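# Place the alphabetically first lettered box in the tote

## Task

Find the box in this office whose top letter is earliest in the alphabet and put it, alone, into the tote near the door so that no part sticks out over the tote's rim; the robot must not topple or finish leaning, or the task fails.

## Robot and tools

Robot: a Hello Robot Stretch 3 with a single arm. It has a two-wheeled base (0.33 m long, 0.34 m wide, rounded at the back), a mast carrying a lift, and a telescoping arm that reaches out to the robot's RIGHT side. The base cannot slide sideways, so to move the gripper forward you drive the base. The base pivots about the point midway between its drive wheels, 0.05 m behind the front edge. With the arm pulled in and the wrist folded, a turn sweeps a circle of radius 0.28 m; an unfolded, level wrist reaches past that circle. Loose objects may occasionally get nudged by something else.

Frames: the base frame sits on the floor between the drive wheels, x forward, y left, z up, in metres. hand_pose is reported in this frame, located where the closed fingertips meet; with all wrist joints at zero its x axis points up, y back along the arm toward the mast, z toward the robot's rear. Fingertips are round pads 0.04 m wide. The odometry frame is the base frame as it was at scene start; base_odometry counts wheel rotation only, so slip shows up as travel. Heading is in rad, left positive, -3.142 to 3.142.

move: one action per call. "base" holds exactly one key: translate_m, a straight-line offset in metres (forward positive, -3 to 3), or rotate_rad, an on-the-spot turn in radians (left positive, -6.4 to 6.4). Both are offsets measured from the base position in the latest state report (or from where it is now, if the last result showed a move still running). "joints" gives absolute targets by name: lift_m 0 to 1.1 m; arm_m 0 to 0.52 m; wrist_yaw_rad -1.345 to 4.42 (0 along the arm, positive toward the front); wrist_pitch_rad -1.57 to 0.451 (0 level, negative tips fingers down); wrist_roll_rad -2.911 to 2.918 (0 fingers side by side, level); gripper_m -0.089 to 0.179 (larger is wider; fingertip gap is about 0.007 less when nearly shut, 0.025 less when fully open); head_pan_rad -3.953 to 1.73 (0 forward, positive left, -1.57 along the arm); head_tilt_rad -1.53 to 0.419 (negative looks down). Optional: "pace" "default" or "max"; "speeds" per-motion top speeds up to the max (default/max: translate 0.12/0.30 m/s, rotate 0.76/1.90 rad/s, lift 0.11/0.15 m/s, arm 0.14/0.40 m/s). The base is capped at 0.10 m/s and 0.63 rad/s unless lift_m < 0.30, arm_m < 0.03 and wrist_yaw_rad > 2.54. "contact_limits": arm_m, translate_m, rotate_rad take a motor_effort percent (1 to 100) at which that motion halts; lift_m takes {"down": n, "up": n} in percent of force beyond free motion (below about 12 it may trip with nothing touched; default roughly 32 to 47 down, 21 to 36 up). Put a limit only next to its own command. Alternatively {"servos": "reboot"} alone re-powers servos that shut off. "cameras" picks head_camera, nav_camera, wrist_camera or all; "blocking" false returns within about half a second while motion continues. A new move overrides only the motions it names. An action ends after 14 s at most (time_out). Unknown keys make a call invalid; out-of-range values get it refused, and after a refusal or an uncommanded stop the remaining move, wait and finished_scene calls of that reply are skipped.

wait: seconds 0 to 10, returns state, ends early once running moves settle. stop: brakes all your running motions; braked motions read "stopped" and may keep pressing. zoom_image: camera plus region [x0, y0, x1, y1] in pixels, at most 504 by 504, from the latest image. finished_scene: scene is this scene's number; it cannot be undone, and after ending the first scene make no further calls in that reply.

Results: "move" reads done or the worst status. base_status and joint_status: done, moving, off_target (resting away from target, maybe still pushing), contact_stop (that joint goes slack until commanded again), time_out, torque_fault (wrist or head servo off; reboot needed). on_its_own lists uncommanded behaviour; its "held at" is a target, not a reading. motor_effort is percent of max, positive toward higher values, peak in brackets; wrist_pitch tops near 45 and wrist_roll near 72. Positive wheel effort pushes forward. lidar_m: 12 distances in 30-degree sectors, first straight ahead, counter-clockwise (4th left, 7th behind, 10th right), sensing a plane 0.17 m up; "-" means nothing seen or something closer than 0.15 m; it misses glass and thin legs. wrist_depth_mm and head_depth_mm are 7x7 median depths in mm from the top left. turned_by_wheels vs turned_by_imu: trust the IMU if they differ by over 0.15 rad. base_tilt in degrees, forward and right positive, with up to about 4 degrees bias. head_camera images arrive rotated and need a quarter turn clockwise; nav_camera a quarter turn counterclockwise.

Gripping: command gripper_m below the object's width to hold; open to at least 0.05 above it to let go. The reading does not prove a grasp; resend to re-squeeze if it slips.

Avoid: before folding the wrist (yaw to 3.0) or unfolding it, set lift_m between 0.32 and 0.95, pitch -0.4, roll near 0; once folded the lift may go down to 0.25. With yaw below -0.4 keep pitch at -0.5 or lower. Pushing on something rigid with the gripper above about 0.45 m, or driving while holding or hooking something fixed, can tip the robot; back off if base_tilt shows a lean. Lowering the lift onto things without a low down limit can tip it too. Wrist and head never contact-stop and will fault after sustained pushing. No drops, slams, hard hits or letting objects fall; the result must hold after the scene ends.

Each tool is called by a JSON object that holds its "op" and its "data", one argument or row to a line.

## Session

{"op": "move", "data": {
  "joints": {"head_pan_rad": 1.3, "head_tilt_rad": -0.35},
  "pace": "max",
  "cameras": ["nav_camera"]
}}

{"op": "move", "data": {
  "joints": {"head_pan_rad": 0},
  "pace": "max",
  "cameras": ["nav_camera"]
}}

{"op": "move", "data": {
  "joints": {"head_pan_rad": -1.2},
  "pace": "max",
  "cameras": ["nav_camera"]
}}

{"op": "move", "data": {
  "joints": {"head_pan_rad": -2.5},
  "pace": "max",
  "cameras": ["nav_camera"]
}}

{"op": "move", "data": {
  "joints": {"head_pan_rad": -3.8},
  "pace": "max",
  "cameras": ["nav_camera"]
}}

Scene clock: 1.00 s.
move: done
base_odometry: x=+0.000 y=+0.000 heading=+0.000
turned_by_wheels: +0.000
turned_by_imu: +0.000
base_tilt: forward=+0.8 right=-0.2
lidar_m: 0.73 0.74 0.91 1.57 1.59 1.10 1.00 1.01 1.25 1.55 1.22 0.80
head_depth_mm: 1585 1711 1829 1986 2163 1892 1518 / 1543 1634 1766 1889 2033 1886 1499 / 1483 1591 1698 1830 1952 1890 1506 / 1449 1540 1637 1746 1876 1871 1496 / 1408 1487 1590 1686 1826 1861 1498 / 1347 1415 1516 1619 1721 1807 1498 / 1308 1380 1466 1555 1661 1759 1492
base_status: not commanded
joint_positions: lift_m=+0.337 arm_m=+0.002 wrist_yaw_rad=+3.032 wrist_pitch_rad=-0.535 wrist_roll_rad=+0.000 gripper_m=+0.037 head_pan_rad=+1.329 head_tilt_rad=-0.349
joint_status: all done
measured_speeds: all 0
motor_effort: left_wheel=-0.5(0.8) right_wheel=+2.3(2.6) lift_m=+27.3(27.6) arm_m=-7.3(7.3) wrist_yaw_rad=+1.0(1.4) wrist_pitch_rad=+2.6(2.6) wrist_roll_rad=+0.8(1.1) gripper_m=-0.1(0.9) head_pan_rad=-0.4(3.9) head_tilt_rad=-1.3(3.9)
hand_pose: x=+0.0015 y=+0.0602 z=+0.3248 quat_wxyz=(+0.224, +0.691, +0.150, +0.671) (m; base frame)
wrist_depth_mm: - 140 - - - - 741 / - 156 - - - - - / 885 177 203 883 894 867 - / 736 687 201 727 726 719 707 / 605 608 220 614 609 604 605 / 518 519 128 145 511 523 522 / 459 305 294 300 433 458 460
pictures: nav_camera (sideways)
Images, in order (width x height): nav_camera 672x504.

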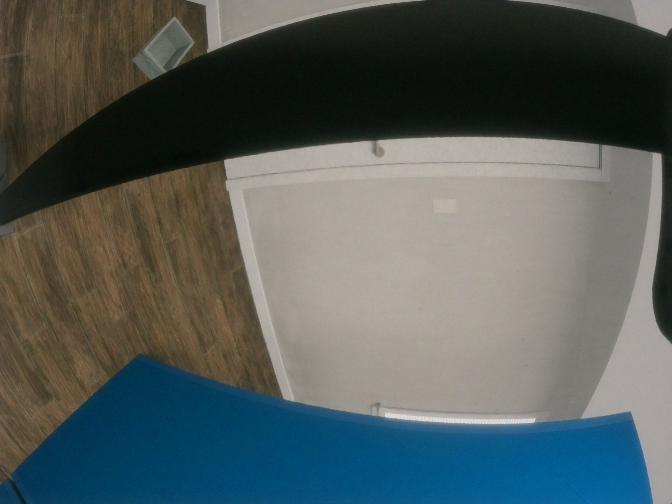

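Scene clock: 2.00 s.
move: done
base_odometry: x=+0.000 y=+0.000 heading=+0.000
turned_by_wheels: +0.000
turned_by_imu: +0.000
base_tilt: forward=+0.8 right=-0.1
lidar_m: 0.73 0.74 0.91 1.57 1.59 1.09 1.00 1.01 1.25 1.54 1.23 0.80
head_depth_mm: 621 665 715 760 813 878 964 / 613 652 694 746 808 877 960 / 608 645 686 737 794 856 933 / 604 641 681 730 786 851 922 / 596 632 675 723 777 836 909 / 593 629 668 716 767 827 898 / 588 622 663 705 760 820 884
base_status: not commanded
joint_positions: lift_m=+0.337 arm_m=+0.002 wrist_yaw_rad=+3.032 wrist_pitch_rad=-0.535 wrist_roll_rad=+0.000 gripper_m=+0.037 head_pan_rad=-0.014 head_tilt_rad=-0.349
joint_status: all done
measured_speeds: all 0
motor_effort: left_wheel=-0.5(0.7) right_wheel=+2.3(3.0) lift_m=+28.0(28.1) arm_m=-9.1(9.1) wrist_yaw_rad=+0.5(1.3) wrist_pitch_rad=+2.2(2.6) wrist_roll_rad=+0.9(1.0) gripper_m=-0.5(1.2) head_pan_rad=-1.3(5.2) head_tilt_rad=-1.9(2.5)
hand_pose: x=+0.0015 y=+0.0602 z=+0.3248 quat_wxyz=(+0.224, +0.691, +0.150, +0.671) (m; base frame)
wrist_depth_mm: - 141 - - - - 732 / - 156 - - - - - / 887 177 203 895 884 851 - / 709 698 201 716 716 720 699 / 600 610 220 598 610 603 604 / 519 513 128 146 503 522 524 / 455 307 294 298 435 457 457
pictures: nav_camera (sideways)
Images, in order (width x height): nav_camera 672x504.

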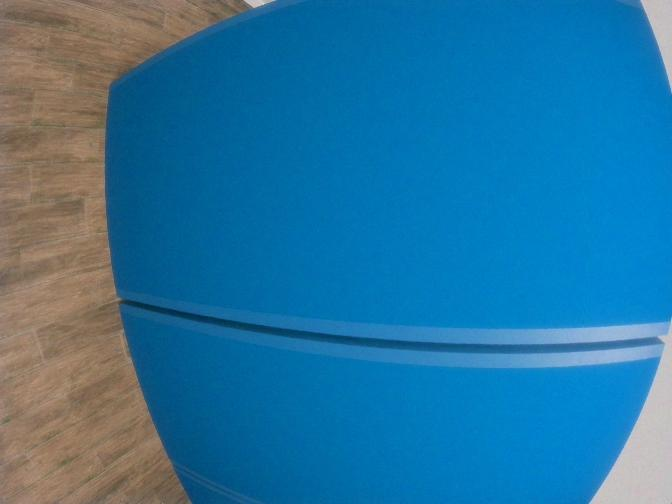

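Scene clock: 2.97 s.
move: done
base_odometry: x=+0.000 y=+0.000 heading=+0.000
turned_by_wheels: +0.000
turned_by_imu: +0.000
base_tilt: forward=+0.9 right=-0.2
lidar_m: 0.73 0.74 0.91 1.57 1.58 1.09 1.00 1.01 1.25 1.55 1.23 0.80
head_depth_mm: 1826 1915 2003 1642 2255 1860 1513 / 1875 1956 2036 1752 2228 1899 1507 / 1888 2007 2070 1782 2281 1881 1500 / 1943 2045 2170 1907 2228 1870 1497 / 1857 1947 1980 2085 2247 1830 1501 / 1481 1526 1588 1653 1756 1766 1496 / 1219 1269 1326 1358 1407 1464 1458
base_status: not commanded
joint_positions: lift_m=+0.337 arm_m=+0.002 wrist_yaw_rad=+3.032 wrist_pitch_rad=-0.535 wrist_roll_rad=+0.000 gripper_m=+0.037 head_pan_rad=-1.236 head_tilt_rad=-0.350
joint_status: all done
measured_speeds: all 0
motor_effort: left_wheel=-0.5(0.7) right_wheel=+2.1(2.6) lift_m=+28.2(28.7) arm_m=-11.0(11.0) wrist_yaw_rad=+0.9(1.1) wrist_pitch_rad=+2.1(2.8) wrist_roll_rad=+0.7(1.0) gripper_m=-0.1(1.1) head_pan_rad=+0.4(5.1) head_tilt_rad=-1.3(2.5)
hand_pose: x=+0.0015 y=+0.0602 z=+0.3248 quat_wxyz=(+0.224, +0.691, +0.150, +0.671) (m; base frame)
wrist_depth_mm: - 140 - - - - 740 / - 155 - - - - - / 900 176 203 887 887 867 - / 716 700 201 713 741 720 682 / 603 595 220 612 609 606 602 / 521 517 127 146 511 518 525 / 459 305 293 297 440 453 454
pictures: nav_camera (sideways)
Images, in order (width x height): nav_camera 672x504.

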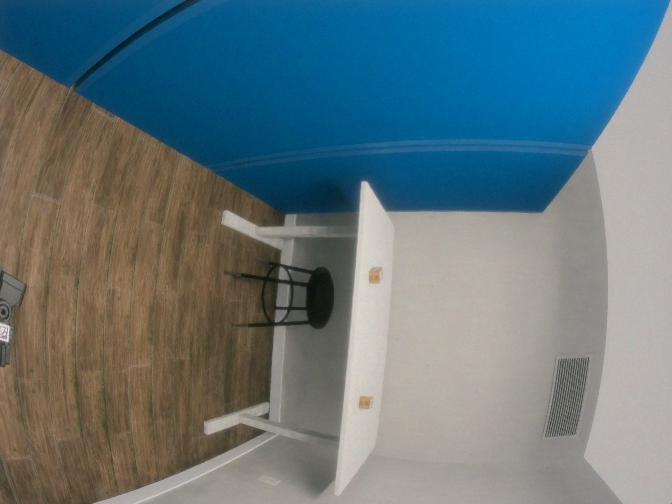

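Scene clock: 3.93 s.
move: done
base_odometry: x=+0.000 y=+0.000 heading=+0.000
turned_by_wheels: +0.000
turned_by_imu: +0.000
base_tilt: forward=+1.0 right=-0.1
lidar_m: 0.73 0.74 0.91 1.57 1.59 1.09 1.00 1.01 1.25 1.55 1.23 0.80
head_depth_mm: 854 893 941 992 1054 1116 1198 / 893 937 992 1054 1113 1195 1276 / 936 984 1049 1118 1188 1279 1365 / 983 1041 1109 1178 1269 1370 1418 / 1036 1094 1171 1257 1349 1478 1489 / 1095 1174 1246 1355 1466 1583 1498 / 1168 1250 1342 1477 1589 1715 1503
base_status: not commanded
joint_positions: lift_m=+0.337 arm_m=+0.002 wrist_yaw_rad=+3.032 wrist_pitch_rad=-0.535 wrist_roll_rad=+0.000 gripper_m=+0.037 head_pan_rad=-2.546 head_tilt_rad=-0.350
joint_status: all done
measured_speeds: all 0
motor_effort: left_wheel=-0.5(0.8) right_wheel=+1.9(2.6) lift_m=+28.7(28.8) arm_m=-13.0(13.0) wrist_yaw_rad=+0.3(1.4) wrist_pitch_rad=+2.4(2.6) wrist_roll_rad=+0.8(1.1) gripper_m=-0.9(1.3) head_pan_rad=+0.8(4.2) head_tilt_rad=-1.9(2.8)
hand_pose: x=+0.0015 y=+0.0602 z=+0.3248 quat_wxyz=(+0.224, +0.691, +0.150, +0.671) (m; base frame)
wrist_depth_mm: - 140 - - - - 738 / - 156 - - - - - / 884 177 202 910 912 866 - / 718 707 200 723 718 723 696 / 608 594 219 606 603 606 599 / 519 523 128 145 504 521 516 / 462 306 292 302 440 455 457
pictures: nav_camera (sideways)
Images, in order (width x height): nav_camera 672x504.

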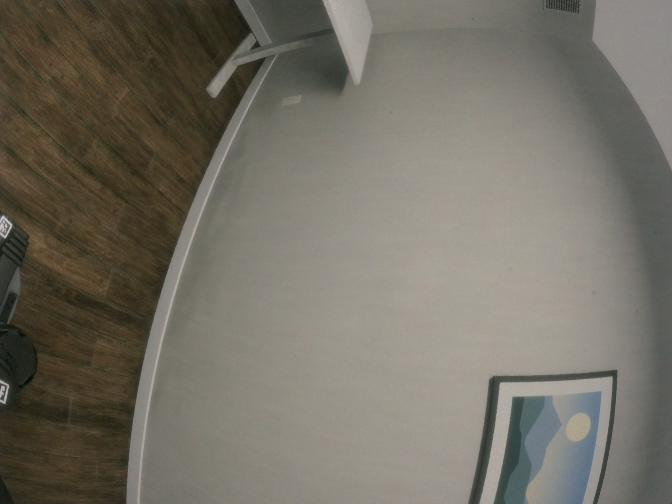

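Scene clock: 4.90 s.
move: done
base_odometry: x=+0.000 y=+0.000 heading=+0.000
turned_by_wheels: +0.000
turned_by_imu: +0.000
base_tilt: forward=+0.8 right=-0.3
lidar_m: 0.73 0.74 0.91 1.57 1.58 1.09 1.00 1.01 1.25 1.54 1.23 0.80
head_depth_mm: 1519 1596 1695 1794 - - - / 1512 1618 1745 1873 1991 1871 1449 / 1362 1444 1563 1692 1830 1871 1509 / 1230 1311 1395 1505 1629 1718 1497 / 1122 1193 1263 1355 1444 1559 1492 / 1039 1103 1161 1229 1299 1397 1433 / 969 1010 1067 1115 1183 1277 1348
base_status: not commanded
joint_positions: lift_m=+0.337 arm_m=+0.002 wrist_yaw_rad=+3.032 wrist_pitch_rad=-0.535 wrist_roll_rad=+0.000 gripper_m=+0.037 head_pan_rad=-3.850 head_tilt_rad=-0.350
joint_status: all done
measured_speeds: all 0
motor_effort: left_wheel=-0.3(0.7) right_wheel=+2.2(2.5) lift_m=+29.2(29.2) arm_m=-15.0(15.1) wrist_yaw_rad=+0.8(1.1) wrist_pitch_rad=+2.6(2.6) wrist_roll_rad=+0.8(1.0) gripper_m=-0.2(1.5) head_pan_rad=+2.1(5.5) head_tilt_rad=-2.1(3.4)
hand_pose: x=+0.0015 y=+0.0602 z=+0.3248 quat_wxyz=(+0.224, +0.691, +0.150, +0.671) (m; base frame)
wrist_depth_mm: - 141 - - - - 725 / - 155 - - - - - / 894 177 201 896 895 835 - / 732 700 201 720 724 713 701 / 610 594 219 605 601 596 623 / 524 517 128 146 502 518 513 / 458 307 291 300 432 455 452
pictures: nav_camera (sideways)
Images, in order (width x height): nav_camera 672x504.

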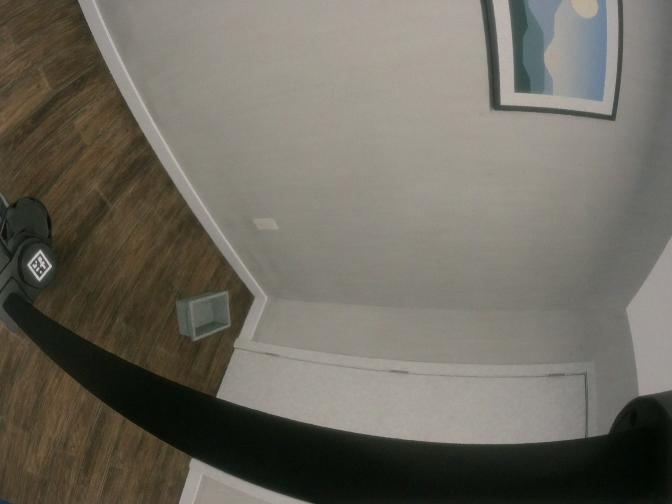

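{"op": "move", "data": {
  "joints": {"head_pan_rad": -1.35, "head_tilt_rad": -0.3},
  "pace": "max",
  "cameras": ["head_camera"]
}}

Scene clock: 13.73 s.
move: done
base_odometry: x=+0.000 y=+0.000 heading=+0.000
turned_by_wheels: +0.000
turned_by_imu: +0.001
base_tilt: forward=+1.1 right=-0.3
lidar_m: 0.73 0.73 0.91 1.57 1.58 1.09 1.00 1.01 1.25 1.55 1.23 0.80
head_depth_mm: 1828 1920 2062 1768 2274 2011 1592 / 1870 1935 2068 1772 2286 1913 1572 / 1898 1998 2096 1760 2056 1977 1576 / 1919 2036 2118 1905 2365 1990 1548 / 1978 2057 2153 1870 2399 1980 1562 / 1697 1734 1816 1768 1982 1878 1550 / 1366 1416 1462 1509 1556 1588 1517
base_status: not commanded
joint_positions: lift_m=+0.337 arm_m=+0.002 wrist_yaw_rad=+3.032 wrist_pitch_rad=-0.535 wrist_roll_rad=+0.000 gripper_m=+0.037 head_pan_rad=-1.295 head_tilt_rad=-0.304
joint_status: all done
measured_speeds: all 0
motor_effort: left_wheel=-0.4(0.7) right_wheel=+2.2(2.7) lift_m=+30.7(31.0) arm_m=-22.2(22.6) wrist_yaw_rad=+0.4(1.4) wrist_pitch_rad=+2.3(2.6) wrist_roll_rad=+0.9(1.1) gripper_m=-0.5(0.8) head_pan_rad=-3.7(5.0) head_tilt_rad=+3.8(6.3)
hand_pose: x=+0.0015 y=+0.0602 z=+0.3248 quat_wxyz=(+0.224, +0.691, +0.150, +0.671) (m; base frame)
wrist_depth_mm: - 140 - - - - 734 / - 156 - - - - - / 899 177 202 872 881 873 - / 705 691 202 726 730 722 697 / 608 611 220 606 607 605 608 / 518 520 127 146 507 524 524 / 454 309 292 301 436 451 456
pictures: head_camera (sideways)
Images, in order (width x height): head_camera 896x504.

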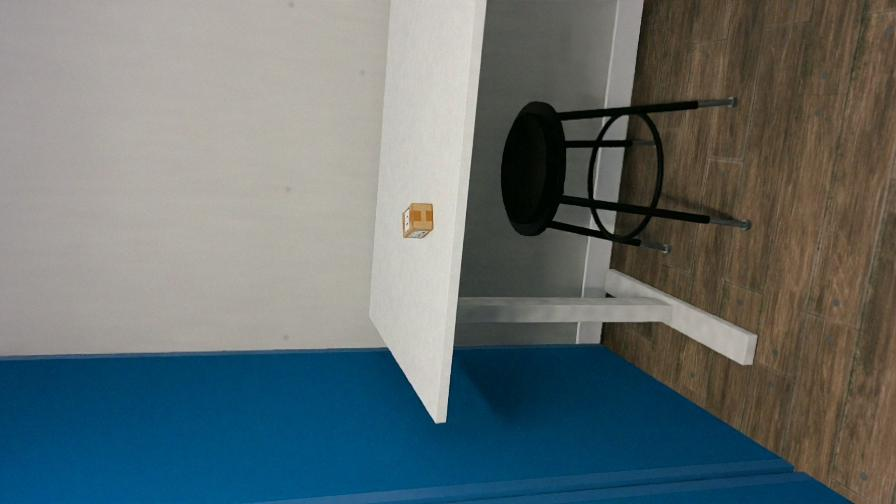

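{"op": "zoom_image", "data": {
  "camera": "head_camera",
  "region": [395, 195, 440, 245]
}}

{"op": "move", "data": {
  "joints": {"head_pan_rad": -1.6, "head_tilt_rad": -0.3},
  "pace": "max",
  "cameras": ["head_camera"]
}}

Scaled by 10.080 from the camera's 896x504 image, which has a finer 1280x720 frame.

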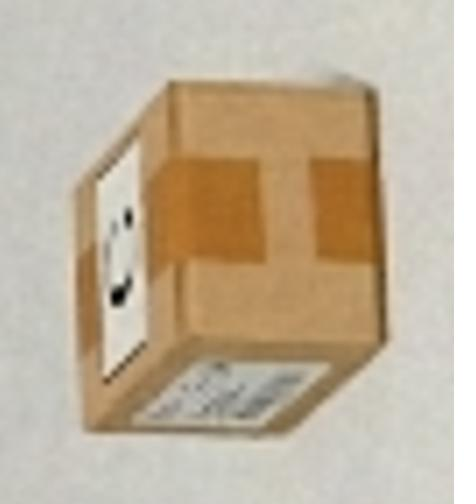

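Scene clock: 16.70 s.
move: done
base_odometry: x=+0.000 y=+0.000 heading=+0.000
turned_by_wheels: +0.000
turned_by_imu: +0.000
base_tilt: forward=+0.9 right=-0.1
lidar_m: 0.73 0.74 0.91 1.57 1.59 1.09 1.00 1.01 1.26 1.55 1.23 0.80
head_depth_mm: 1969 2060 2182 1823 2249 2003 1596 / 1962 2049 2158 1790 2411 2010 1594 / 1926 2048 2136 1769 2412 1982 1586 / 1909 2000 2129 1766 2368 1980 1568 / 1891 1989 2101 1750 2320 1885 1569 / 1875 1966 2065 1719 1929 1968 1572 / 1852 1935 2055 1709 2302 1954 1560
base_status: not commanded
joint_positions: lift_m=+0.337 arm_m=+0.002 wrist_yaw_rad=+3.032 wrist_pitch_rad=-0.535 wrist_roll_rad=+0.000 gripper_m=+0.037 head_pan_rad=-1.603 head_tilt_rad=-0.300
joint_status: all done
measured_speeds: all 0
motor_effort: left_wheel=-0.3(0.8) right_wheel=+2.3(2.5) lift_m=+31.9(32.3) arm_m=-22.1(22.6) wrist_yaw_rad=+0.4(1.2) wrist_pitch_rad=+2.3(2.5) wrist_roll_rad=+1.0(1.1) gripper_m=-0.3(1.1) head_pan_rad=-2.2(3.8) head_tilt_rad=+4.0(5.6)
hand_pose: x=+0.0015 y=+0.0602 z=+0.3248 quat_wxyz=(+0.224, +0.691, +0.150, +0.671) (m; base frame)
wrist_depth_mm: - 140 - - - - 731 / - 155 - - - - - / 890 176 203 887 887 851 - / 724 694 201 720 719 725 692 / 601 607 220 605 602 600 605 / 516 529 128 146 506 521 515 / 457 308 293 299 432 457 454
pictures: head_camera (sideways)
Images, in order (width x height): head_camera 896x504.

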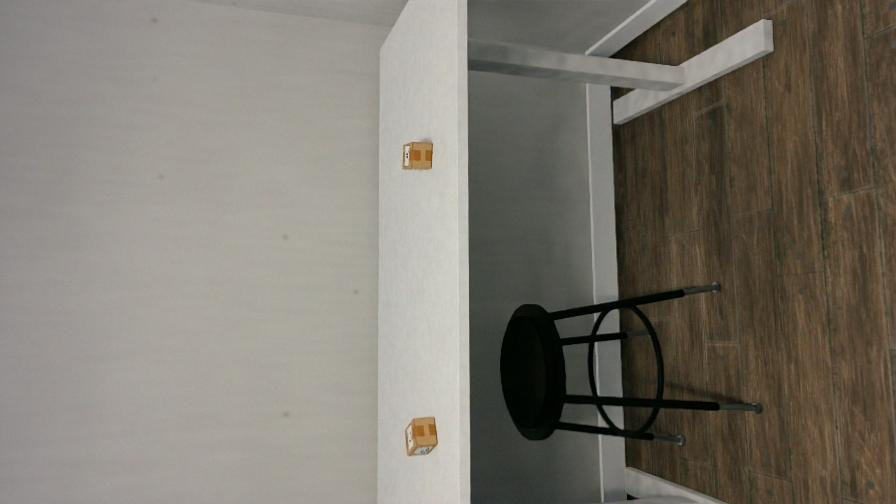

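{"op": "zoom_image", "data": {
  "camera": "head_camera",
  "region": [397, 135, 437, 175]
}}

{"op": "zoom_image", "data": {
  "camera": "head_camera",
  "region": [400, 412, 440, 460]
}}

Scaled by 12.600 from the camera's 896x504 image, which has a finer 1280x720 frame.

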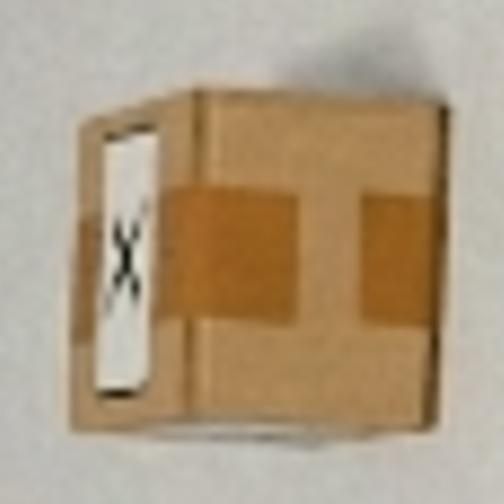

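Scaled by 10.500 from the camera's 896x504 image, which has a finer 1280x720 frame.

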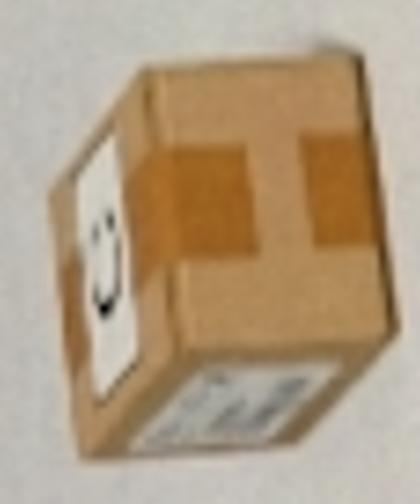

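{"op": "move", "data": {
  "base": {"rotate_rad": -1.3},
  "joints": {"lift_m": 0.28, "head_pan_rad": 0, "head_tilt_rad": -0.35},
  "pace": "max"
}}

{"op": "move", "data": {
  "base": {"translate_m": 0.6},
  "pace": "max",
  "cameras": ["head_camera"]
}}

Scene clock: 27.43 s.
move: done
base_odometry: x=+0.000 y=+0.000 heading=-1.300
turned_by_wheels: -1.300
turned_by_imu: -1.294
base_tilt: forward=+1.0 right=+0.0
lidar_m: 1.54 0.92 0.73 0.73 0.80 1.57 1.57 1.25 1.01 1.00 1.09 1.66
head_depth_mm: 1807 1902 1995 1646 2281 1888 1503 / 1861 1961 2033 1761 2281 1880 1517 / 1893 1986 2087 1748 2245 1821 1507 / 1918 2064 2105 2304 2402 1871 1507 / 1947 2067 2127 1894 2273 1862 1502 / 1624 1667 1763 1762 1919 1803 1499 / 1319 1367 1406 1441 1531 1575 1494
base_status: done
joint_positions: lift_m=+0.280 arm_m=+0.002 wrist_yaw_rad=+3.032 wrist_pitch_rad=-0.536 wrist_roll_rad=+0.000 gripper_m=+0.037 head_pan_rad=+0.014 head_tilt_rad=-0.348
joint_status: all done
measured_speeds: translate_m=+0.000 rotate_rad=+0.000 lift_m=+0.000 arm_m=+0.000 wrist_yaw_rad=+0.000 wrist_pitch_rad=+0.000 wrist_roll_rad=+0.000 head_pan_rad=-0.024 head_tilt_rad=+0.000
motor_effort: left_wheel=+9.8(17.4) right_wheel=-8.7(16.1) lift_m=+21.1(29.5) arm_m=-22.0(22.5) wrist_yaw_rad=+0.7(1.2) wrist_pitch_rad=+2.7(3.0) wrist_roll_rad=+0.8(1.0) gripper_m=+0.5(1.4) head_pan_rad=-2.3(5.4) head_tilt_rad=-1.0(3.9)
hand_pose: x=+0.0014 y=+0.0601 z=+0.2672 quat_wxyz=(+0.224, +0.691, +0.150, +0.671) (m; base frame)
wrist_depth_mm: - 141 152 - 698 - - / - 155 161 - 757 - - / 798 177 199 780 783 744 739 / 630 607 203 626 640 629 630 / 533 536 219 530 529 529 532 / 459 279 127 263 446 452 459 / 244 249 236 244 381 392 404
pictures: none

Scene clock: 30.77 s.
move: done
base_odometry: x=+0.161 y=-0.578 heading=-1.299
turned_by_wheels: +0.000
turned_by_imu: +0.000
base_tilt: forward=+0.9 right=-0.2
lidar_m: 0.95 0.82 0.65 0.65 0.71 1.08 2.16 1.36 1.09 1.08 1.18 1.07
head_depth_mm: 1313 1366 1464 1289 903 1763 1471 / 1329 1402 1508 1286 945 1204 1459 / 1353 1435 1535 1267 938 1199 1466 / 1377 1463 1549 1272 989 1799 1505 / 1411 1484 1581 1260 985 1699 1488 / 1427 1481 1577 1245 1586 1732 1493 / 1218 1252 1280 1258 1310 1429 1414
base_status: done
joint_positions: lift_m=+0.280 arm_m=+0.002 wrist_yaw_rad=+3.032 wrist_pitch_rad=-0.536 wrist_roll_rad=+0.000 gripper_m=+0.037 head_pan_rad=+0.001 head_tilt_rad=-0.350
joint_status: not commanded
measured_speeds: all 0
motor_effort: left_wheel=+10.0(17.5) right_wheel=-5.6(9.5) lift_m=+27.3(27.3) arm_m=-18.8(21.8) wrist_yaw_rad=+0.6(1.4) wrist_pitch_rad=+2.7(2.9) wrist_roll_rad=+0.8(1.1) gripper_m=+0.5(1.1) head_pan_rad=-4.5(4.6) head_tilt_rad=-0.4(2.8)
hand_pose: x=+0.0014 y=+0.0601 z=+0.2672 quat_wxyz=(+0.224, +0.691, +0.150, +0.671) (m; base frame)
wrist_depth_mm: - 140 151 - - - - / - 154 160 - - - 678 / 753 173 178 755 748 736 735 / 651 612 201 635 636 631 625 / 530 528 220 526 527 530 525 / 452 275 127 263 444 453 457 / 244 248 237 244 385 397 398
pictures: head_camera (sideways)
Images, in order (width x height): head_camera 896x504.

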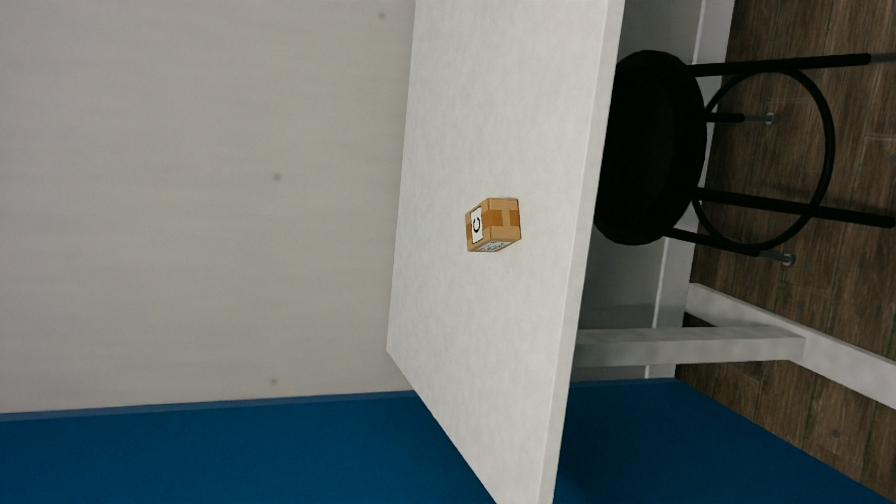

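{"op": "zoom_image", "data": {
  "camera": "head_camera",
  "region": [460, 190, 525, 260]
}}

Scaled by 7.200 from the camera's 896x504 image, which has a finer 1280x720 frame.

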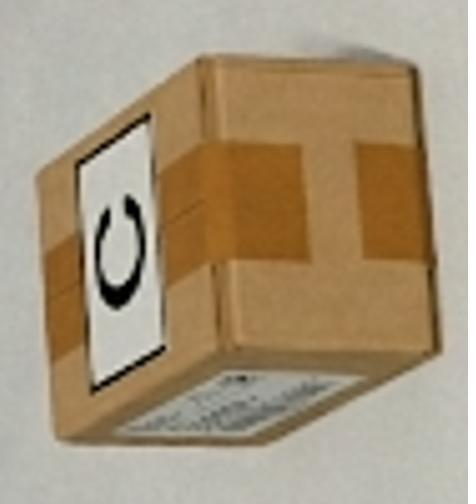

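{"op": "move", "data": {
  "base": {"rotate_rad": 0.438},
  "joints": {"lift_m": 0.94, "gripper_m": 0.16},
  "pace": "max"
}}

{"op": "move", "data": {
  "base": {"translate_m": 0.306},
  "joints": {"head_tilt_rad": -0.6, "head_pan_rad": -1.57},
  "pace": "max"
}}

{"op": "move", "data": {
  "base": {"rotate_rad": 0.942},
  "joints": {"wrist_pitch_rad": -0.4, "wrist_yaw_rad": 0.4},
  "pace": "max"
}}

{"op": "move", "data": {
  "joints": {"lift_m": 0.99, "wrist_pitch_rad": -0.6, "arm_m": 0.2},
  "pace": "max",
  "cameras": ["head_camera","wrist_camera"]
}}

Scene clock: 65.93 s.
move: done
base_odometry: x=+0.161 y=-0.578 heading=-0.862
turned_by_wheels: +0.438
turned_by_imu: +0.437
base_tilt: forward=+1.0 right=-0.2
lidar_m: 0.88 0.67 0.65 0.68 0.96 2.15 1.47 1.11 1.08 1.14 1.37 0.95
head_depth_mm: 1399 1467 1549 1296 949 1764 1521 / 1230 1341 1479 1284 999 1706 1476 / 1055 1136 1222 1267 1415 1624 1512 / 922 983 1055 1133 1222 1335 1424 / 819 867 927 984 1054 1135 1226 / 753 779 824 871 923 988 1056 / 677 708 744 779 822 869 925
base_status: done
joint_positions: lift_m=+0.940 arm_m=+0.002 wrist_yaw_rad=+3.032 wrist_pitch_rad=-0.536 wrist_roll_rad=+0.000 gripper_m=+0.160 head_pan_rad=+0.000 head_tilt_rad=-0.350
joint_status: all done
measured_speeds: all 0
motor_effort: left_wheel=-8.6(16.4) right_wheel=+8.3(15.1) lift_m=+31.1(35.0) arm_m=-20.9(21.1) wrist_yaw_rad=+1.0(1.4) wrist_pitch_rad=+2.8(3.2) wrist_roll_rad=+0.9(1.1) gripper_m=-0.3(92.7) head_pan_rad=-3.0(4.3) head_tilt_rad=+0.8(2.4)
hand_pose: x=+0.0014 y=+0.0600 z=+0.9270 quat_wxyz=(+0.225, +0.691, +0.150, +0.671) (m; base frame)
wrist_depth_mm: - 141 152 707 - - - / - 155 161 767 - - - / - 176 179 844 - - - / - - 201 - - - - / - - 227 - - - - / - 124 273 - - 120 113 / - - 341 - - - 109
pictures: none

Scene clock: 69.93 s.
move: done
base_odometry: x=+0.360 y=-0.810 heading=-0.861
turned_by_wheels: +0.000
turned_by_imu: +0.001
base_tilt: forward=+0.9 right=-0.1
lidar_m: 0.66 0.50 0.48 0.51 0.72 2.41 1.70 1.28 1.25 1.29 0.87 0.69
head_depth_mm: 1103 1201 1314 1430 1567 - - / 1171 1270 1387 1566 1698 - - / 1250 1359 1213 1685 1778 - - / 1333 1452 1084 1835 1804 - - / 1421 1510 1023 1560 1716 - - / 1510 1573 973 850 1780 1503 - / 1389 1462 1019 755 1760 1462 1257
base_status: done
joint_positions: lift_m=+0.940 arm_m=+0.002 wrist_yaw_rad=+3.032 wrist_pitch_rad=-0.536 wrist_roll_rad=+0.000 gripper_m=+0.160 head_pan_rad=-1.573 head_tilt_rad=-0.603
joint_status: all done
measured_speeds: all 0
motor_effort: left_wheel=+8.1(10.2) right_wheel=+2.2(17.9) lift_m=+28.7(31.0) arm_m=-21.5(22.4) wrist_yaw_rad=+0.7(1.4) wrist_pitch_rad=+2.7(3.0) wrist_roll_rad=+0.9(1.3) gripper_m=+0.8(1.4) head_pan_rad=+2.0(4.9) head_tilt_rad=+0.8(7.6)
hand_pose: x=+0.0014 y=+0.0600 z=+0.9270 quat_wxyz=(+0.225, +0.691, +0.150, +0.671) (m; base frame)
wrist_depth_mm: - 140 152 - - - - / - 155 161 - - - - / - 177 174 - - - - / - - 195 - - - - / - - 224 - - - - / - 124 273 - - 120 114 / - - 342 - - - 109
pictures: none

Scene clock: 72.37 s.
move: done
base_odometry: x=+0.360 y=-0.810 heading=+0.080
turned_by_wheels: +0.941
turned_by_imu: +0.939
base_tilt: forward=+0.9 right=-0.2
lidar_m: 0.48 0.49 0.65 1.51 1.90 1.32 1.25 1.27 0.87 0.69 0.74 0.51
head_depth_mm: 1127 1233 1044 765 1638 - - / 1120 1234 1043 766 1014 - - / 1120 1240 1035 760 661 - - / 1127 1235 1034 756 659 - - / 1124 1237 1032 757 1588 1403 1239 / 1130 1243 1024 755 1220 1350 1223 / 1132 1244 1027 750 1393 1405 1259
base_status: done
joint_positions: lift_m=+0.940 arm_m=+0.002 wrist_yaw_rad=+0.403 wrist_pitch_rad=-0.421 wrist_roll_rad=+0.000 gripper_m=+0.160 head_pan_rad=-1.570 head_tilt_rad=-0.601
joint_status: all done
measured_speeds: all 0
motor_effort: left_wheel=-9.5(14.8) right_wheel=+10.8(15.3) lift_m=+27.8(29.0) arm_m=-21.7(22.6) wrist_yaw_rad=-1.9(7.3) wrist_pitch_rad=+3.8(7.3) wrist_roll_rad=+0.8(1.0) gripper_m=+1.4(1.4) head_pan_rad=+2.4(4.0) head_tilt_rad=+2.3(3.1)
hand_pose: x=+0.0663 y=-0.3529 z=+0.9519 quat_wxyz=(+0.707, +0.283, -0.648, -0.007) (m; base frame)
wrist_depth_mm: - - - - - - - / - - - - - - - / - - - - 446 - - / - - - - - - - / 434 - - - 758 - - / 449 121 - - - 120 114 / - 116 - - - - 112
pictures: none

Scene clock: 74.07 s.
move: done
base_odometry: x=+0.360 y=-0.810 heading=+0.080
turned_by_wheels: +0.000
turned_by_imu: +0.000
base_tilt: forward=+1.0 right=-0.2
lidar_m: 0.48 0.49 0.65 1.51 1.90 1.32 1.24 1.28 0.87 0.69 0.74 0.51
head_depth_mm: 1122 1182 300 316 1677 1482 1257 / 1134 1188 293 317 1014 1460 1266 / 1132 1218 309 325 1007 1438 1251 / 1127 1240 402 681 1068 1427 1236 / 1137 1246 1027 733 1675 1474 1261 / 1123 1230 1025 757 1220 1394 1224 / 1124 1249 1020 755 1488 1418 1252
base_status: not commanded
joint_positions: lift_m=+0.990 arm_m=+0.200 wrist_yaw_rad=+0.402 wrist_pitch_rad=-0.612 wrist_roll_rad=+0.000 gripper_m=+0.160 head_pan_rad=-1.570 head_tilt_rad=-0.600
joint_status: all done
measured_speeds: all 0
motor_effort: left_wheel=-9.1(9.7) right_wheel=+10.6(11.1) lift_m=+30.9(34.1) arm_m=+22.8(25.0) wrist_yaw_rad=-1.9(2.1) wrist_pitch_rad=+2.3(5.7) wrist_roll_rad=+0.9(1.1) gripper_m=+0.6(0.9) head_pan_rad=+2.3(3.9) head_tilt_rad=+2.2(3.6)
hand_pose: x=+0.0552 y=-0.5252 z=+0.9617 quat_wxyz=(+0.704, +0.344, -0.618, -0.074) (m; base frame)
wrist_depth_mm: - - - - - - - / - - - - - - - / - - - - 327 - - / - - - - 307 - - / - - - - - - - / - 121 268 262 260 121 255 / - 116 - 249 239 232 109
pictures: head_camera (sideways), wrist_camera
Images, in order (width x height): head_camera 896x504, wrist_camera 644x364.

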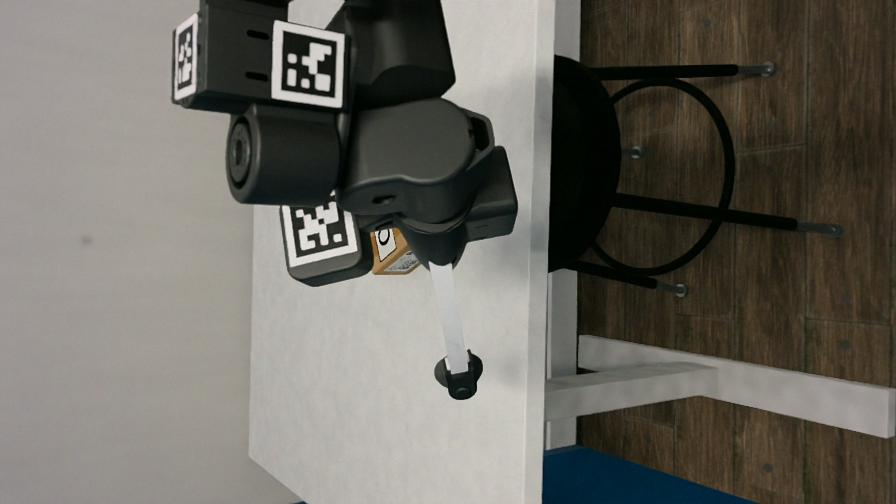

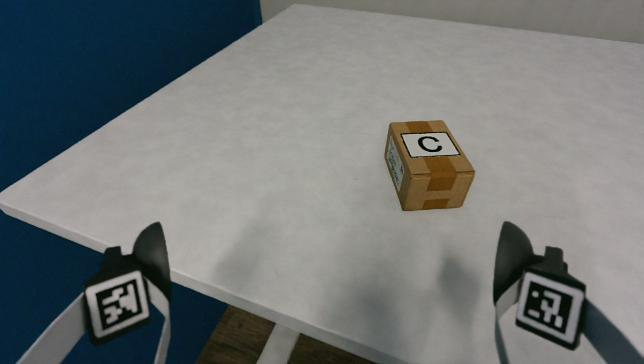

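{"op": "move", "data": {
  "base": {"translate_m": -0.041},
  "joints": {"wrist_yaw_rad": 0.54, "arm_m": 0.29, "lift_m": 0.95},
  "cameras": ["wrist_camera"]
}}

Scene clock: 83.43 s.
move: done
base_odometry: x=+0.319 y=-0.814 heading=+0.080
turned_by_wheels: +0.000
turned_by_imu: +0.001
base_tilt: forward=+0.9 right=-0.1
lidar_m: 0.52 0.54 0.70 2.41 1.83 1.28 1.21 1.23 0.86 0.69 0.80 0.56
head_depth_mm: 1123 1205 362 734 1699 1486 1266 / 1134 1189 385 710 1038 1416 1254 / 1127 1241 404 452 1014 1471 1263 / 1128 1242 498 683 1039 1425 1237 / 1129 1245 1033 731 1640 1475 1254 / 1133 1244 1026 731 1229 1397 1255 / 1134 1242 1027 755 1597 1471 1266
base_status: done
joint_positions: lift_m=+0.950 arm_m=+0.290 wrist_yaw_rad=+0.537 wrist_pitch_rad=-0.613 wrist_roll_rad=+0.000 gripper_m=+0.160 head_pan_rad=-1.570 head_tilt_rad=-0.600
joint_status: all done
measured_speeds: all 0
motor_effort: left_wheel=-6.3(13.3) right_wheel=-1.7(7.7) lift_m=+21.6(24.7) arm_m=+23.0(25.3) wrist_yaw_rad=+2.8(6.2) wrist_pitch_rad=+2.4(2.5) wrist_roll_rad=+1.0(1.0) gripper_m=-0.5(1.2) head_pan_rad=+2.6(3.5) head_tilt_rad=+2.1(3.1)
hand_pose: x=+0.0786 y=-0.6032 z=+0.9216 quat_wxyz=(+0.707, +0.385, -0.593, -0.027) (m; base frame)
wrist_depth_mm: - - - - - - - / - - - - - - - / - - - - 263 - - / - - - - 227 - - / 249 248 256 257 238 249 250 / 236 125 223 225 223 122 218 / - 120 199 200 199 196 110
pictures: wrist_camera
Images, in order (width x height): wrist_camera 644x364.

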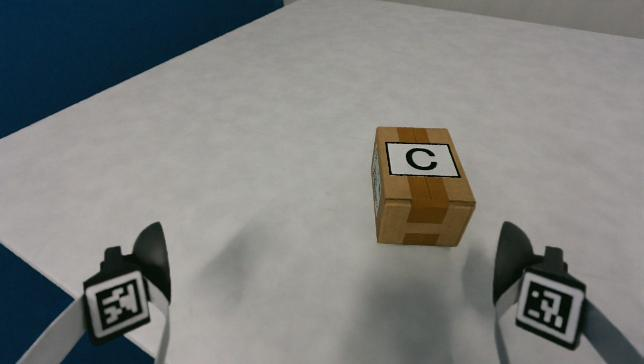

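{"op": "move", "data": {
  "joints": {"arm_m": 0.403, "lift_m": 0.916},
  "contact_limits": {"lift_m": {"down": 15}},
  "cameras": ["wrist_camera"]
}}

Scene clock: 89.77 s.
move: done
base_odometry: x=+0.319 y=-0.814 heading=+0.080
turned_by_wheels: +0.000
turned_by_imu: +0.001
base_tilt: forward=+1.1 right=-0.3
lidar_m: 0.53 0.53 0.70 2.40 1.84 1.28 1.20 1.23 0.86 0.69 0.80 0.56
head_depth_mm: 1128 1217 402 325 1681 1474 1263 / 1126 1206 517 765 1039 1410 1258 / 1120 1228 521 709 1010 1480 1269 / 1128 1246 622 731 1038 1398 1231 / 1130 1247 1037 733 1637 1476 1263 / 1123 1240 1028 758 1231 1385 1253 / 1129 1233 1030 756 1613 1451 1258
base_status: not commanded
joint_positions: lift_m=+0.916 arm_m=+0.403 wrist_yaw_rad=+0.537 wrist_pitch_rad=-0.613 wrist_roll_rad=+0.000 gripper_m=+0.160 head_pan_rad=-1.570 head_tilt_rad=-0.600
joint_status: all done
measured_speeds: all 0
motor_effort: left_wheel=-6.0(6.4) right_wheel=-1.5(2.4) lift_m=+20.3(26.0) arm_m=+21.9(25.8) wrist_yaw_rad=+3.3(3.5) wrist_pitch_rad=+2.3(2.5) wrist_roll_rad=+0.8(1.0) gripper_m=+0.4(1.3) head_pan_rad=+2.0(3.4) head_tilt_rad=+1.7(2.9)
contact_limits: lift_m down 15 (down: maximum 72; up: maximum 65)
hand_pose: x=+0.0786 y=-0.7162 z=+0.8876 quat_wxyz=(+0.707, +0.385, -0.593, -0.027) (m; base frame)
wrist_depth_mm: - - - - - 549 510 / - - - - - - - / - - - - - - - / 250 251 248 183 250 251 249 / 216 214 214 152 161 213 214 / 192 123 187 133 136 136 182 / 113 123 167 128 129 163 110
pictures: wrist_camera
Images, in order (width x height): wrist_camera 644x364.

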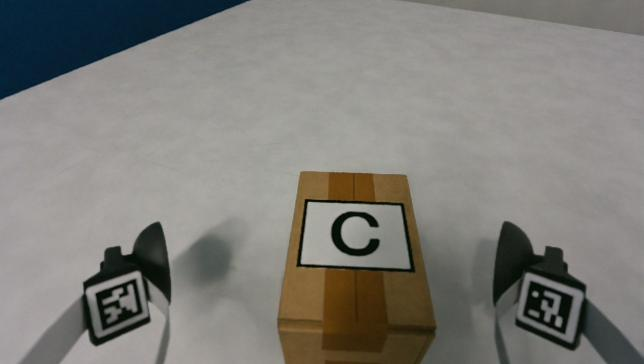

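{"op": "move", "data": {
  "joints": {"arm_m": 0.42, "lift_m": 0.907}
}}

{"op": "move", "data": {
  "joints": {"gripper_m": 0.02},
  "cameras": ["wrist_camera"]
}}

{"op": "move", "data": {
  "joints": {"lift_m": 0.98}
}}

{"op": "move", "data": {
  "joints": {"arm_m": 0.005},
  "speeds": {"arm_m": 0.25},
  "cameras": ["wrist_camera"]
}}

Scene clock: 96.90 s.
move: done
base_odometry: x=+0.319 y=-0.814 heading=+0.080
turned_by_wheels: +0.000
turned_by_imu: +0.001
base_tilt: forward=+0.9 right=+0.0
lidar_m: 0.52 0.54 0.70 2.41 1.84 1.28 1.21 1.23 0.86 0.69 0.80 0.56
head_depth_mm: 1127 1242 415 326 1698 1480 1265 / 1133 1209 533 763 1045 1409 1267 / 1126 1224 541 708 1014 1480 1259 / 1124 1238 793 733 1043 1403 1239 / 1132 1234 1035 737 1639 1475 1259 / 1126 1250 1031 759 1239 1403 1243 / 1130 1243 1035 757 1597 1462 1260
base_status: not commanded
joint_positions: lift_m=+0.907 arm_m=+0.420 wrist_yaw_rad=+0.537 wrist_pitch_rad=-0.613 wrist_roll_rad=+0.000 gripper_m=+0.160 head_pan_rad=-1.570 head_tilt_rad=-0.600
joint_status: all done
measured_speeds: all 0
motor_effort: left_wheel=-6.0(6.4) right_wheel=-1.9(2.4) lift_m=+20.6(22.0) arm_m=+21.6(26.0) wrist_yaw_rad=+2.8(3.7) wrist_pitch_rad=+2.5(2.5) wrist_roll_rad=+0.8(1.1) gripper_m=+0.0(1.2) head_pan_rad=+1.5(3.0) head_tilt_rad=+1.3(2.8)
hand_pose: x=+0.0786 y=-0.7332 z=+0.8786 quat_wxyz=(+0.707, +0.385, -0.593, -0.027) (m; base frame)
wrist_depth_mm: - - - - - 533 488 / - - - - - - - / - - - - - - - / 236 235 238 164 236 237 236 / 203 203 202 141 192 202 202 / 173 124 177 123 174 137 168 / 113 123 150 112 151 154 109
pictures: none

Scene clock: 98.87 s.
move: done
base_odometry: x=+0.319 y=-0.814 heading=+0.080
turned_by_wheels: +0.000
turned_by_imu: +0.000
base_tilt: forward=+1.0 right=-0.2
lidar_m: 0.52 0.54 0.70 2.40 1.84 1.28 1.21 1.23 0.85 0.69 0.80 0.55
head_depth_mm: 1128 1242 415 326 1686 1473 1258 / 1130 1208 533 762 1041 1407 1264 / 1129 1226 540 708 1012 1479 1256 / 1128 1239 792 734 1035 1410 1232 / 1128 1238 1034 760 1642 1464 1262 / 1132 1235 1029 753 1228 1402 1246 / 1130 1243 1031 759 1610 1478 1258
base_status: not commanded
joint_positions: lift_m=+0.907 arm_m=+0.420 wrist_yaw_rad=+0.537 wrist_pitch_rad=-0.613 wrist_roll_rad=+0.000 gripper_m=+0.022 head_pan_rad=-1.570 head_tilt_rad=-0.600
joint_status: all done
measured_speeds: all 0
motor_effort: left_wheel=-6.2(6.4) right_wheel=-1.3(2.3) lift_m=+23.9(24.0) arm_m=+13.8(21.7) wrist_yaw_rad=+3.1(3.7) wrist_pitch_rad=+2.0(2.5) wrist_roll_rad=+0.7(1.1) gripper_m=-29.8(99.1) head_pan_rad=+2.1(3.4) head_tilt_rad=+2.4(2.9)
hand_pose: x=+0.0786 y=-0.7332 z=+0.8786 quat_wxyz=(+0.707, +0.385, -0.593, -0.027) (m; base frame)
wrist_depth_mm: - - - - - 527 487 / - - - - - - - / - - - - - - - / 237 237 237 164 237 237 237 / 202 203 158 141 146 202 203 / 182 177 125 124 128 174 177 / 158 103 115 109 115 151 157
pictures: wrist_camera
Images, in order (width x height): wrist_camera 644x364.

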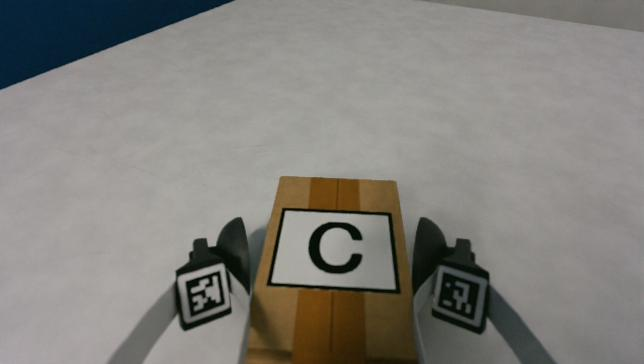

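Scene clock: 100.37 s.
move: done
base_odometry: x=+0.319 y=-0.814 heading=+0.080
turned_by_wheels: +0.000
turned_by_imu: +0.000
base_tilt: forward=+1.0 right=-0.2
lidar_m: 0.53 0.54 0.70 2.40 1.84 1.28 1.20 1.23 0.86 0.69 0.80 0.56
head_depth_mm: 1125 386 942 768 1691 1487 1269 / 1111 475 945 762 1040 1410 1271 / 1132 496 562 762 1015 1481 1260 / 1134 1203 716 762 1037 1408 1240 / 1128 1246 1037 761 1642 1473 1263 / 1125 1243 1030 760 1230 1402 1251 / 1134 1244 1030 760 1599 1476 1266
base_status: not commanded
joint_positions: lift_m=+0.980 arm_m=+0.420 wrist_yaw_rad=+0.538 wrist_pitch_rad=-0.619 wrist_roll_rad=-0.001 gripper_m=+0.024 head_pan_rad=-1.570 head_tilt_rad=-0.600
joint_status: all done
measured_speeds: all 0
motor_effort: left_wheel=-6.2(6.4) right_wheel=-1.9(2.2) lift_m=+32.5(34.3) arm_m=+8.3(14.0) wrist_yaw_rad=+3.1(3.2) wrist_pitch_rad=+3.3(3.7) wrist_roll_rad=+1.1(1.3) gripper_m=-13.8(30.3) head_pan_rad=+2.4(3.0) head_tilt_rad=+1.2(3.2)
hand_pose: x=+0.0781 y=-0.7322 z=+0.9503 quat_wxyz=(+0.707, +0.387, -0.591, -0.029) (m; base frame)
wrist_depth_mm: - - 740 - - 543 510 / - - - - - - 535 / - - - - - - - / - - - 162 - - - / - - 149 145 148 - - / 254 254 124 129 128 248 254 / 227 116 124 114 217 220 225
pictures: none

Scene clock: 104.10 s.
move: done
base_odometry: x=+0.319 y=-0.814 heading=+0.080
turned_by_wheels: +0.000
turned_by_imu: +0.001
base_tilt: forward=+0.8 right=-0.2
lidar_m: 0.52 0.54 0.70 2.40 1.84 1.28 1.21 1.24 0.86 0.69 0.80 0.56
head_depth_mm: 1132 1244 1039 795 - - - / 1129 1242 1038 765 - - - / 1131 1254 1038 760 663 - - / 1128 1248 1035 760 - - - / 1126 1236 1037 760 - 368 1240 / 1129 1237 1033 760 666 379 1252 / 1137 1248 1035 754 1605 1440 1256
base_status: not commanded
joint_positions: lift_m=+0.980 arm_m=+0.005 wrist_yaw_rad=+0.538 wrist_pitch_rad=-0.620 wrist_roll_rad=-0.001 gripper_m=+0.024 head_pan_rad=-1.570 head_tilt_rad=-0.600
joint_status: all done
measured_speeds: all 0
motor_effort: left_wheel=-6.3(6.3) right_wheel=-1.4(2.1) lift_m=+22.9(32.7) arm_m=-22.0(24.6) wrist_yaw_rad=+2.7(3.1) wrist_pitch_rad=+3.5(3.9) wrist_roll_rad=+0.9(1.2) gripper_m=-13.3(14.6) head_pan_rad=+2.3(3.0) head_tilt_rad=+1.9(3.0)
hand_pose: x=+0.0781 y=-0.3172 z=+0.9502 quat_wxyz=(+0.707, +0.387, -0.591, -0.029) (m; base frame)
wrist_depth_mm: - - - - - - - / 424 - - - - - - / 464 - - - - - - / 463 553 - 908 740 - - / 503 660 148 145 152 - - / - 623 125 129 128 761 - / - 106 - 114 - - -
pictures: wrist_camera
Images, in order (width x height): wrist_camera 644x364.

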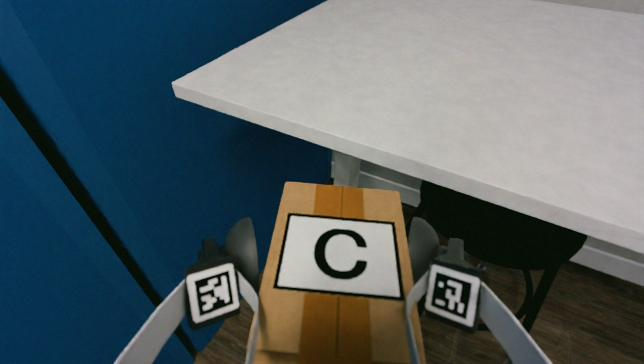

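{"op": "move", "data": {
  "joints": {"lift_m": 0.945, "wrist_pitch_rad": -0.4}
}}

{"op": "move", "data": {
  "joints": {"wrist_yaw_rad": 2.65, "head_pan_rad": 0.0, "head_tilt_rad": -0.35},
  "cameras": ["wrist_camera"]
}}

{"op": "move", "data": {
  "base": {"rotate_rad": 1.57},
  "joints": {"lift_m": 0.285},
  "pace": "max"
}}

{"op": "move", "data": {
  "base": {"translate_m": 2.05},
  "pace": "max",
  "contact_limits": {"translate_m": 50},
  "cameras": ["nav_camera"]
}}

Scene clock: 116.43 s.
move: done
base_odometry: x=+0.319 y=-0.814 heading=+0.080
turned_by_wheels: +0.000
turned_by_imu: +0.001
base_tilt: forward=+1.0 right=+0.0
lidar_m: 0.52 0.54 0.70 2.40 1.84 1.27 1.21 1.23 0.86 0.69 0.80 0.56
head_depth_mm: 1128 1242 1040 764 1657 - - / 1125 1243 1039 764 1040 - - / 1125 1241 1040 763 1009 - - / 1126 1255 1037 762 659 - - / 1123 1251 1030 760 662 295 1236 / 1123 1245 1027 757 448 396 1251 / 1127 1239 1022 757 1508 1434 1263
base_status: not commanded
joint_positions: lift_m=+0.945 arm_m=+0.005 wrist_yaw_rad=+0.538 wrist_pitch_rad=-0.430 wrist_roll_rad=-0.001 gripper_m=+0.024 head_pan_rad=-1.570 head_tilt_rad=-0.600
joint_status: all done
measured_speeds: all 0
motor_effort: left_wheel=-6.2(6.3) right_wheel=-1.1(2.2) lift_m=+20.1(22.2) arm_m=-21.1(22.2) wrist_yaw_rad=+2.6(3.2) wrist_pitch_rad=+5.2(7.8) wrist_roll_rad=+1.0(1.1) gripper_m=-13.0(14.4) head_pan_rad=+2.5(2.7) head_tilt_rad=+0.8(2.4)
hand_pose: x=+0.0926 y=-0.3415 z=+0.9550 quat_wxyz=(+0.707, +0.329, -0.625, +0.038) (m; base frame)
wrist_depth_mm: - - - - - - - / 401 - - - - - - / 427 - - - - - - / 466 - - 167 - - - / 487 527 148 146 148 - - / 474 - 124 129 129 120 620 / - 98 - 114 119 587 -
pictures: none

Scene clock: 118.67 s.
move: done
base_odometry: x=+0.319 y=-0.814 heading=+0.080
turned_by_wheels: +0.000
turned_by_imu: +0.000
base_tilt: forward=+0.9 right=-0.2
lidar_m: 0.52 0.53 0.70 2.40 1.84 1.28 1.20 1.23 0.85 0.69 0.80 0.56
head_depth_mm: 416 440 469 503 538 582 633 / 416 440 469 503 539 584 633 / 417 441 470 503 540 583 636 / 418 442 472 502 542 584 634 / 418 443 471 505 542 587 637 / 418 444 472 505 543 588 639 / 420 444 473 506 543 589 638
base_status: not commanded
joint_positions: lift_m=+0.945 arm_m=+0.005 wrist_yaw_rad=+2.647 wrist_pitch_rad=-0.429 wrist_roll_rad=-0.001 gripper_m=+0.024 head_pan_rad=+0.016 head_tilt_rad=-0.348
joint_status: all done
measured_speeds: translate_m=+0.000 rotate_rad=+0.000 lift_m=+0.000 arm_m=+0.000 wrist_yaw_rad=+0.000 wrist_pitch_rad=+0.000 wrist_roll_rad=+0.000 head_pan_rad=-0.024 head_tilt_rad=+0.000
motor_effort: left_wheel=-6.1(6.3) right_wheel=-1.5(2.2) lift_m=+20.2(20.6) arm_m=-19.0(21.4) wrist_yaw_rad=+3.2(6.5) wrist_pitch_rad=+5.2(5.6) wrist_roll_rad=+0.9(1.3) gripper_m=-12.8(14.6) head_pan_rad=-3.2(5.8) head_tilt_rad=+2.1(6.6)
hand_pose: x=+0.0846 y=+0.0463 z=+0.9552 quat_wxyz=(+0.315, +0.706, -0.023, +0.633) (m; base frame)
wrist_depth_mm: - - - 735 - - - / - - - - - - - / - - - - - - - / - - - 920 - - - / - - 157 146 148 - - / 212 - 125 129 128 120 - / 194 - 116 114 113 - -
pictures: wrist_camera
Images, in order (width x height): wrist_camera 644x364.

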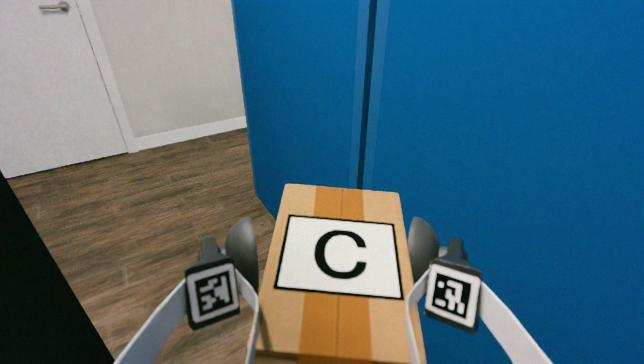

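Scene clock: 123.87 s.
move: done
base_odometry: x=+0.319 y=-0.814 heading=+1.649
turned_by_wheels: +1.569
turned_by_imu: +1.564
base_tilt: forward=+0.9 right=-0.1
lidar_m: 1.56 1.87 1.28 1.21 1.23 0.86 0.69 0.82 0.56 0.52 0.53 0.69
head_depth_mm: 2110 2275 2367 2485 1523 1513 1430 / 2112 2255 2392 2529 2523 1868 1523 / 2093 2282 2383 2563 2496 1877 1503 / 2093 2207 2404 2544 2459 1873 1504 / 2099 2220 2355 2521 2487 1853 1504 / 2067 2203 2324 2478 2445 1856 1489 / 2065 2226 2365 2500 2450 1847 1488
base_status: done
joint_positions: lift_m=+0.285 arm_m=+0.005 wrist_yaw_rad=+2.647 wrist_pitch_rad=-0.428 wrist_roll_rad=-0.001 gripper_m=+0.024 head_pan_rad=+0.000 head_tilt_rad=-0.348
joint_status: all done
measured_speeds: all 0
motor_effort: left_wheel=-10.2(15.7) right_wheel=+10.7(15.1) lift_m=+20.8(22.9) arm_m=-20.9(22.8) wrist_yaw_rad=+3.2(3.7) wrist_pitch_rad=+4.8(5.3) wrist_roll_rad=+0.9(1.3) gripper_m=-13.6(14.6) head_pan_rad=-2.4(4.6) head_tilt_rad=-1.4(2.6)
hand_pose: x=+0.0847 y=+0.0464 z=+0.2955 quat_wxyz=(+0.315, +0.706, -0.023, +0.634) (m; base frame)
wrist_depth_mm: - - - - - - - / - - - - - - - / 945 - - - - - - / 768 757 760 771 759 770 755 / 611 621 157 147 153 610 609 / 213 513 125 129 128 500 513 / 194 116 122 114 419 423 438
pictures: none

Scene clock: 132.13 s.
move: done
base_odometry: x=+0.158 y=+1.230 heading=+1.649
turned_by_wheels: +0.000
turned_by_imu: -0.001
base_tilt: forward=+0.9 right=-0.2
lidar_m: 0.41 0.40 0.51 1.20 1.40 1.81 2.07 0.66 0.73 2.35 0.64 0.43
head_depth_mm: 314 332 355 380 409 443 482 / 313 332 355 379 408 442 481 / 313 331 354 378 407 439 478 / 312 331 346 372 406 439 478 / 311 331 348 373 406 437 476 / 312 330 351 375 404 437 475 / 310 329 350 376 403 435 474
base_status: done
joint_positions: lift_m=+0.285 arm_m=+0.005 wrist_yaw_rad=+2.647 wrist_pitch_rad=-0.428 wrist_roll_rad=-0.001 gripper_m=+0.024 head_pan_rad=+0.000 head_tilt_rad=-0.350
joint_status: not commanded
measured_speeds: all 0
motor_effort: left_wheel=+3.2(13.3) right_wheel=+4.4(19.6) lift_m=+21.3(21.5) arm_m=-16.6(20.9) wrist_yaw_rad=+2.5(3.5) wrist_pitch_rad=+4.7(5.3) wrist_roll_rad=+0.8(1.2) gripper_m=-13.1(15.0) head_pan_rad=-2.5(4.6) head_tilt_rad=-2.1(2.6)
contact_limits: translate_m 50 (maximum 100)
hand_pose: x=+0.0846 y=+0.0465 z=+0.2955 quat_wxyz=(+0.315, +0.706, -0.023, +0.634) (m; base frame)
wrist_depth_mm: - - - - - - 277 / - - - - - - - / 897 974 - - - - - / 764 766 776 170 481 - - / 606 599 157 146 149 - - / 212 519 124 129 128 405 - / 193 116 122 114 414 411 364
pictures: nav_camera (sideways)
Images, in order (width x height): nav_camera 672x504.

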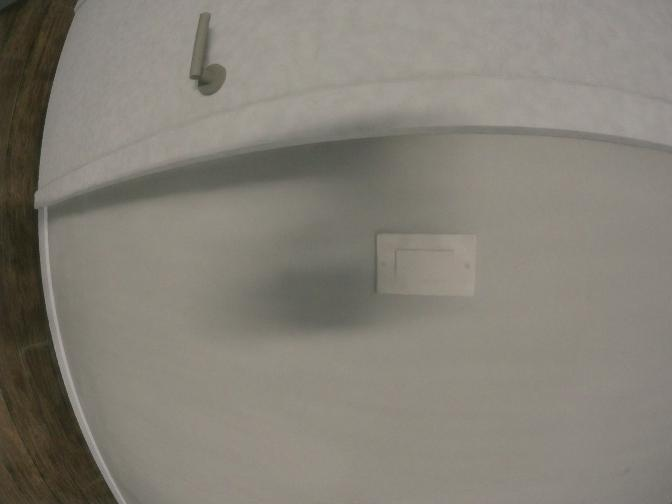

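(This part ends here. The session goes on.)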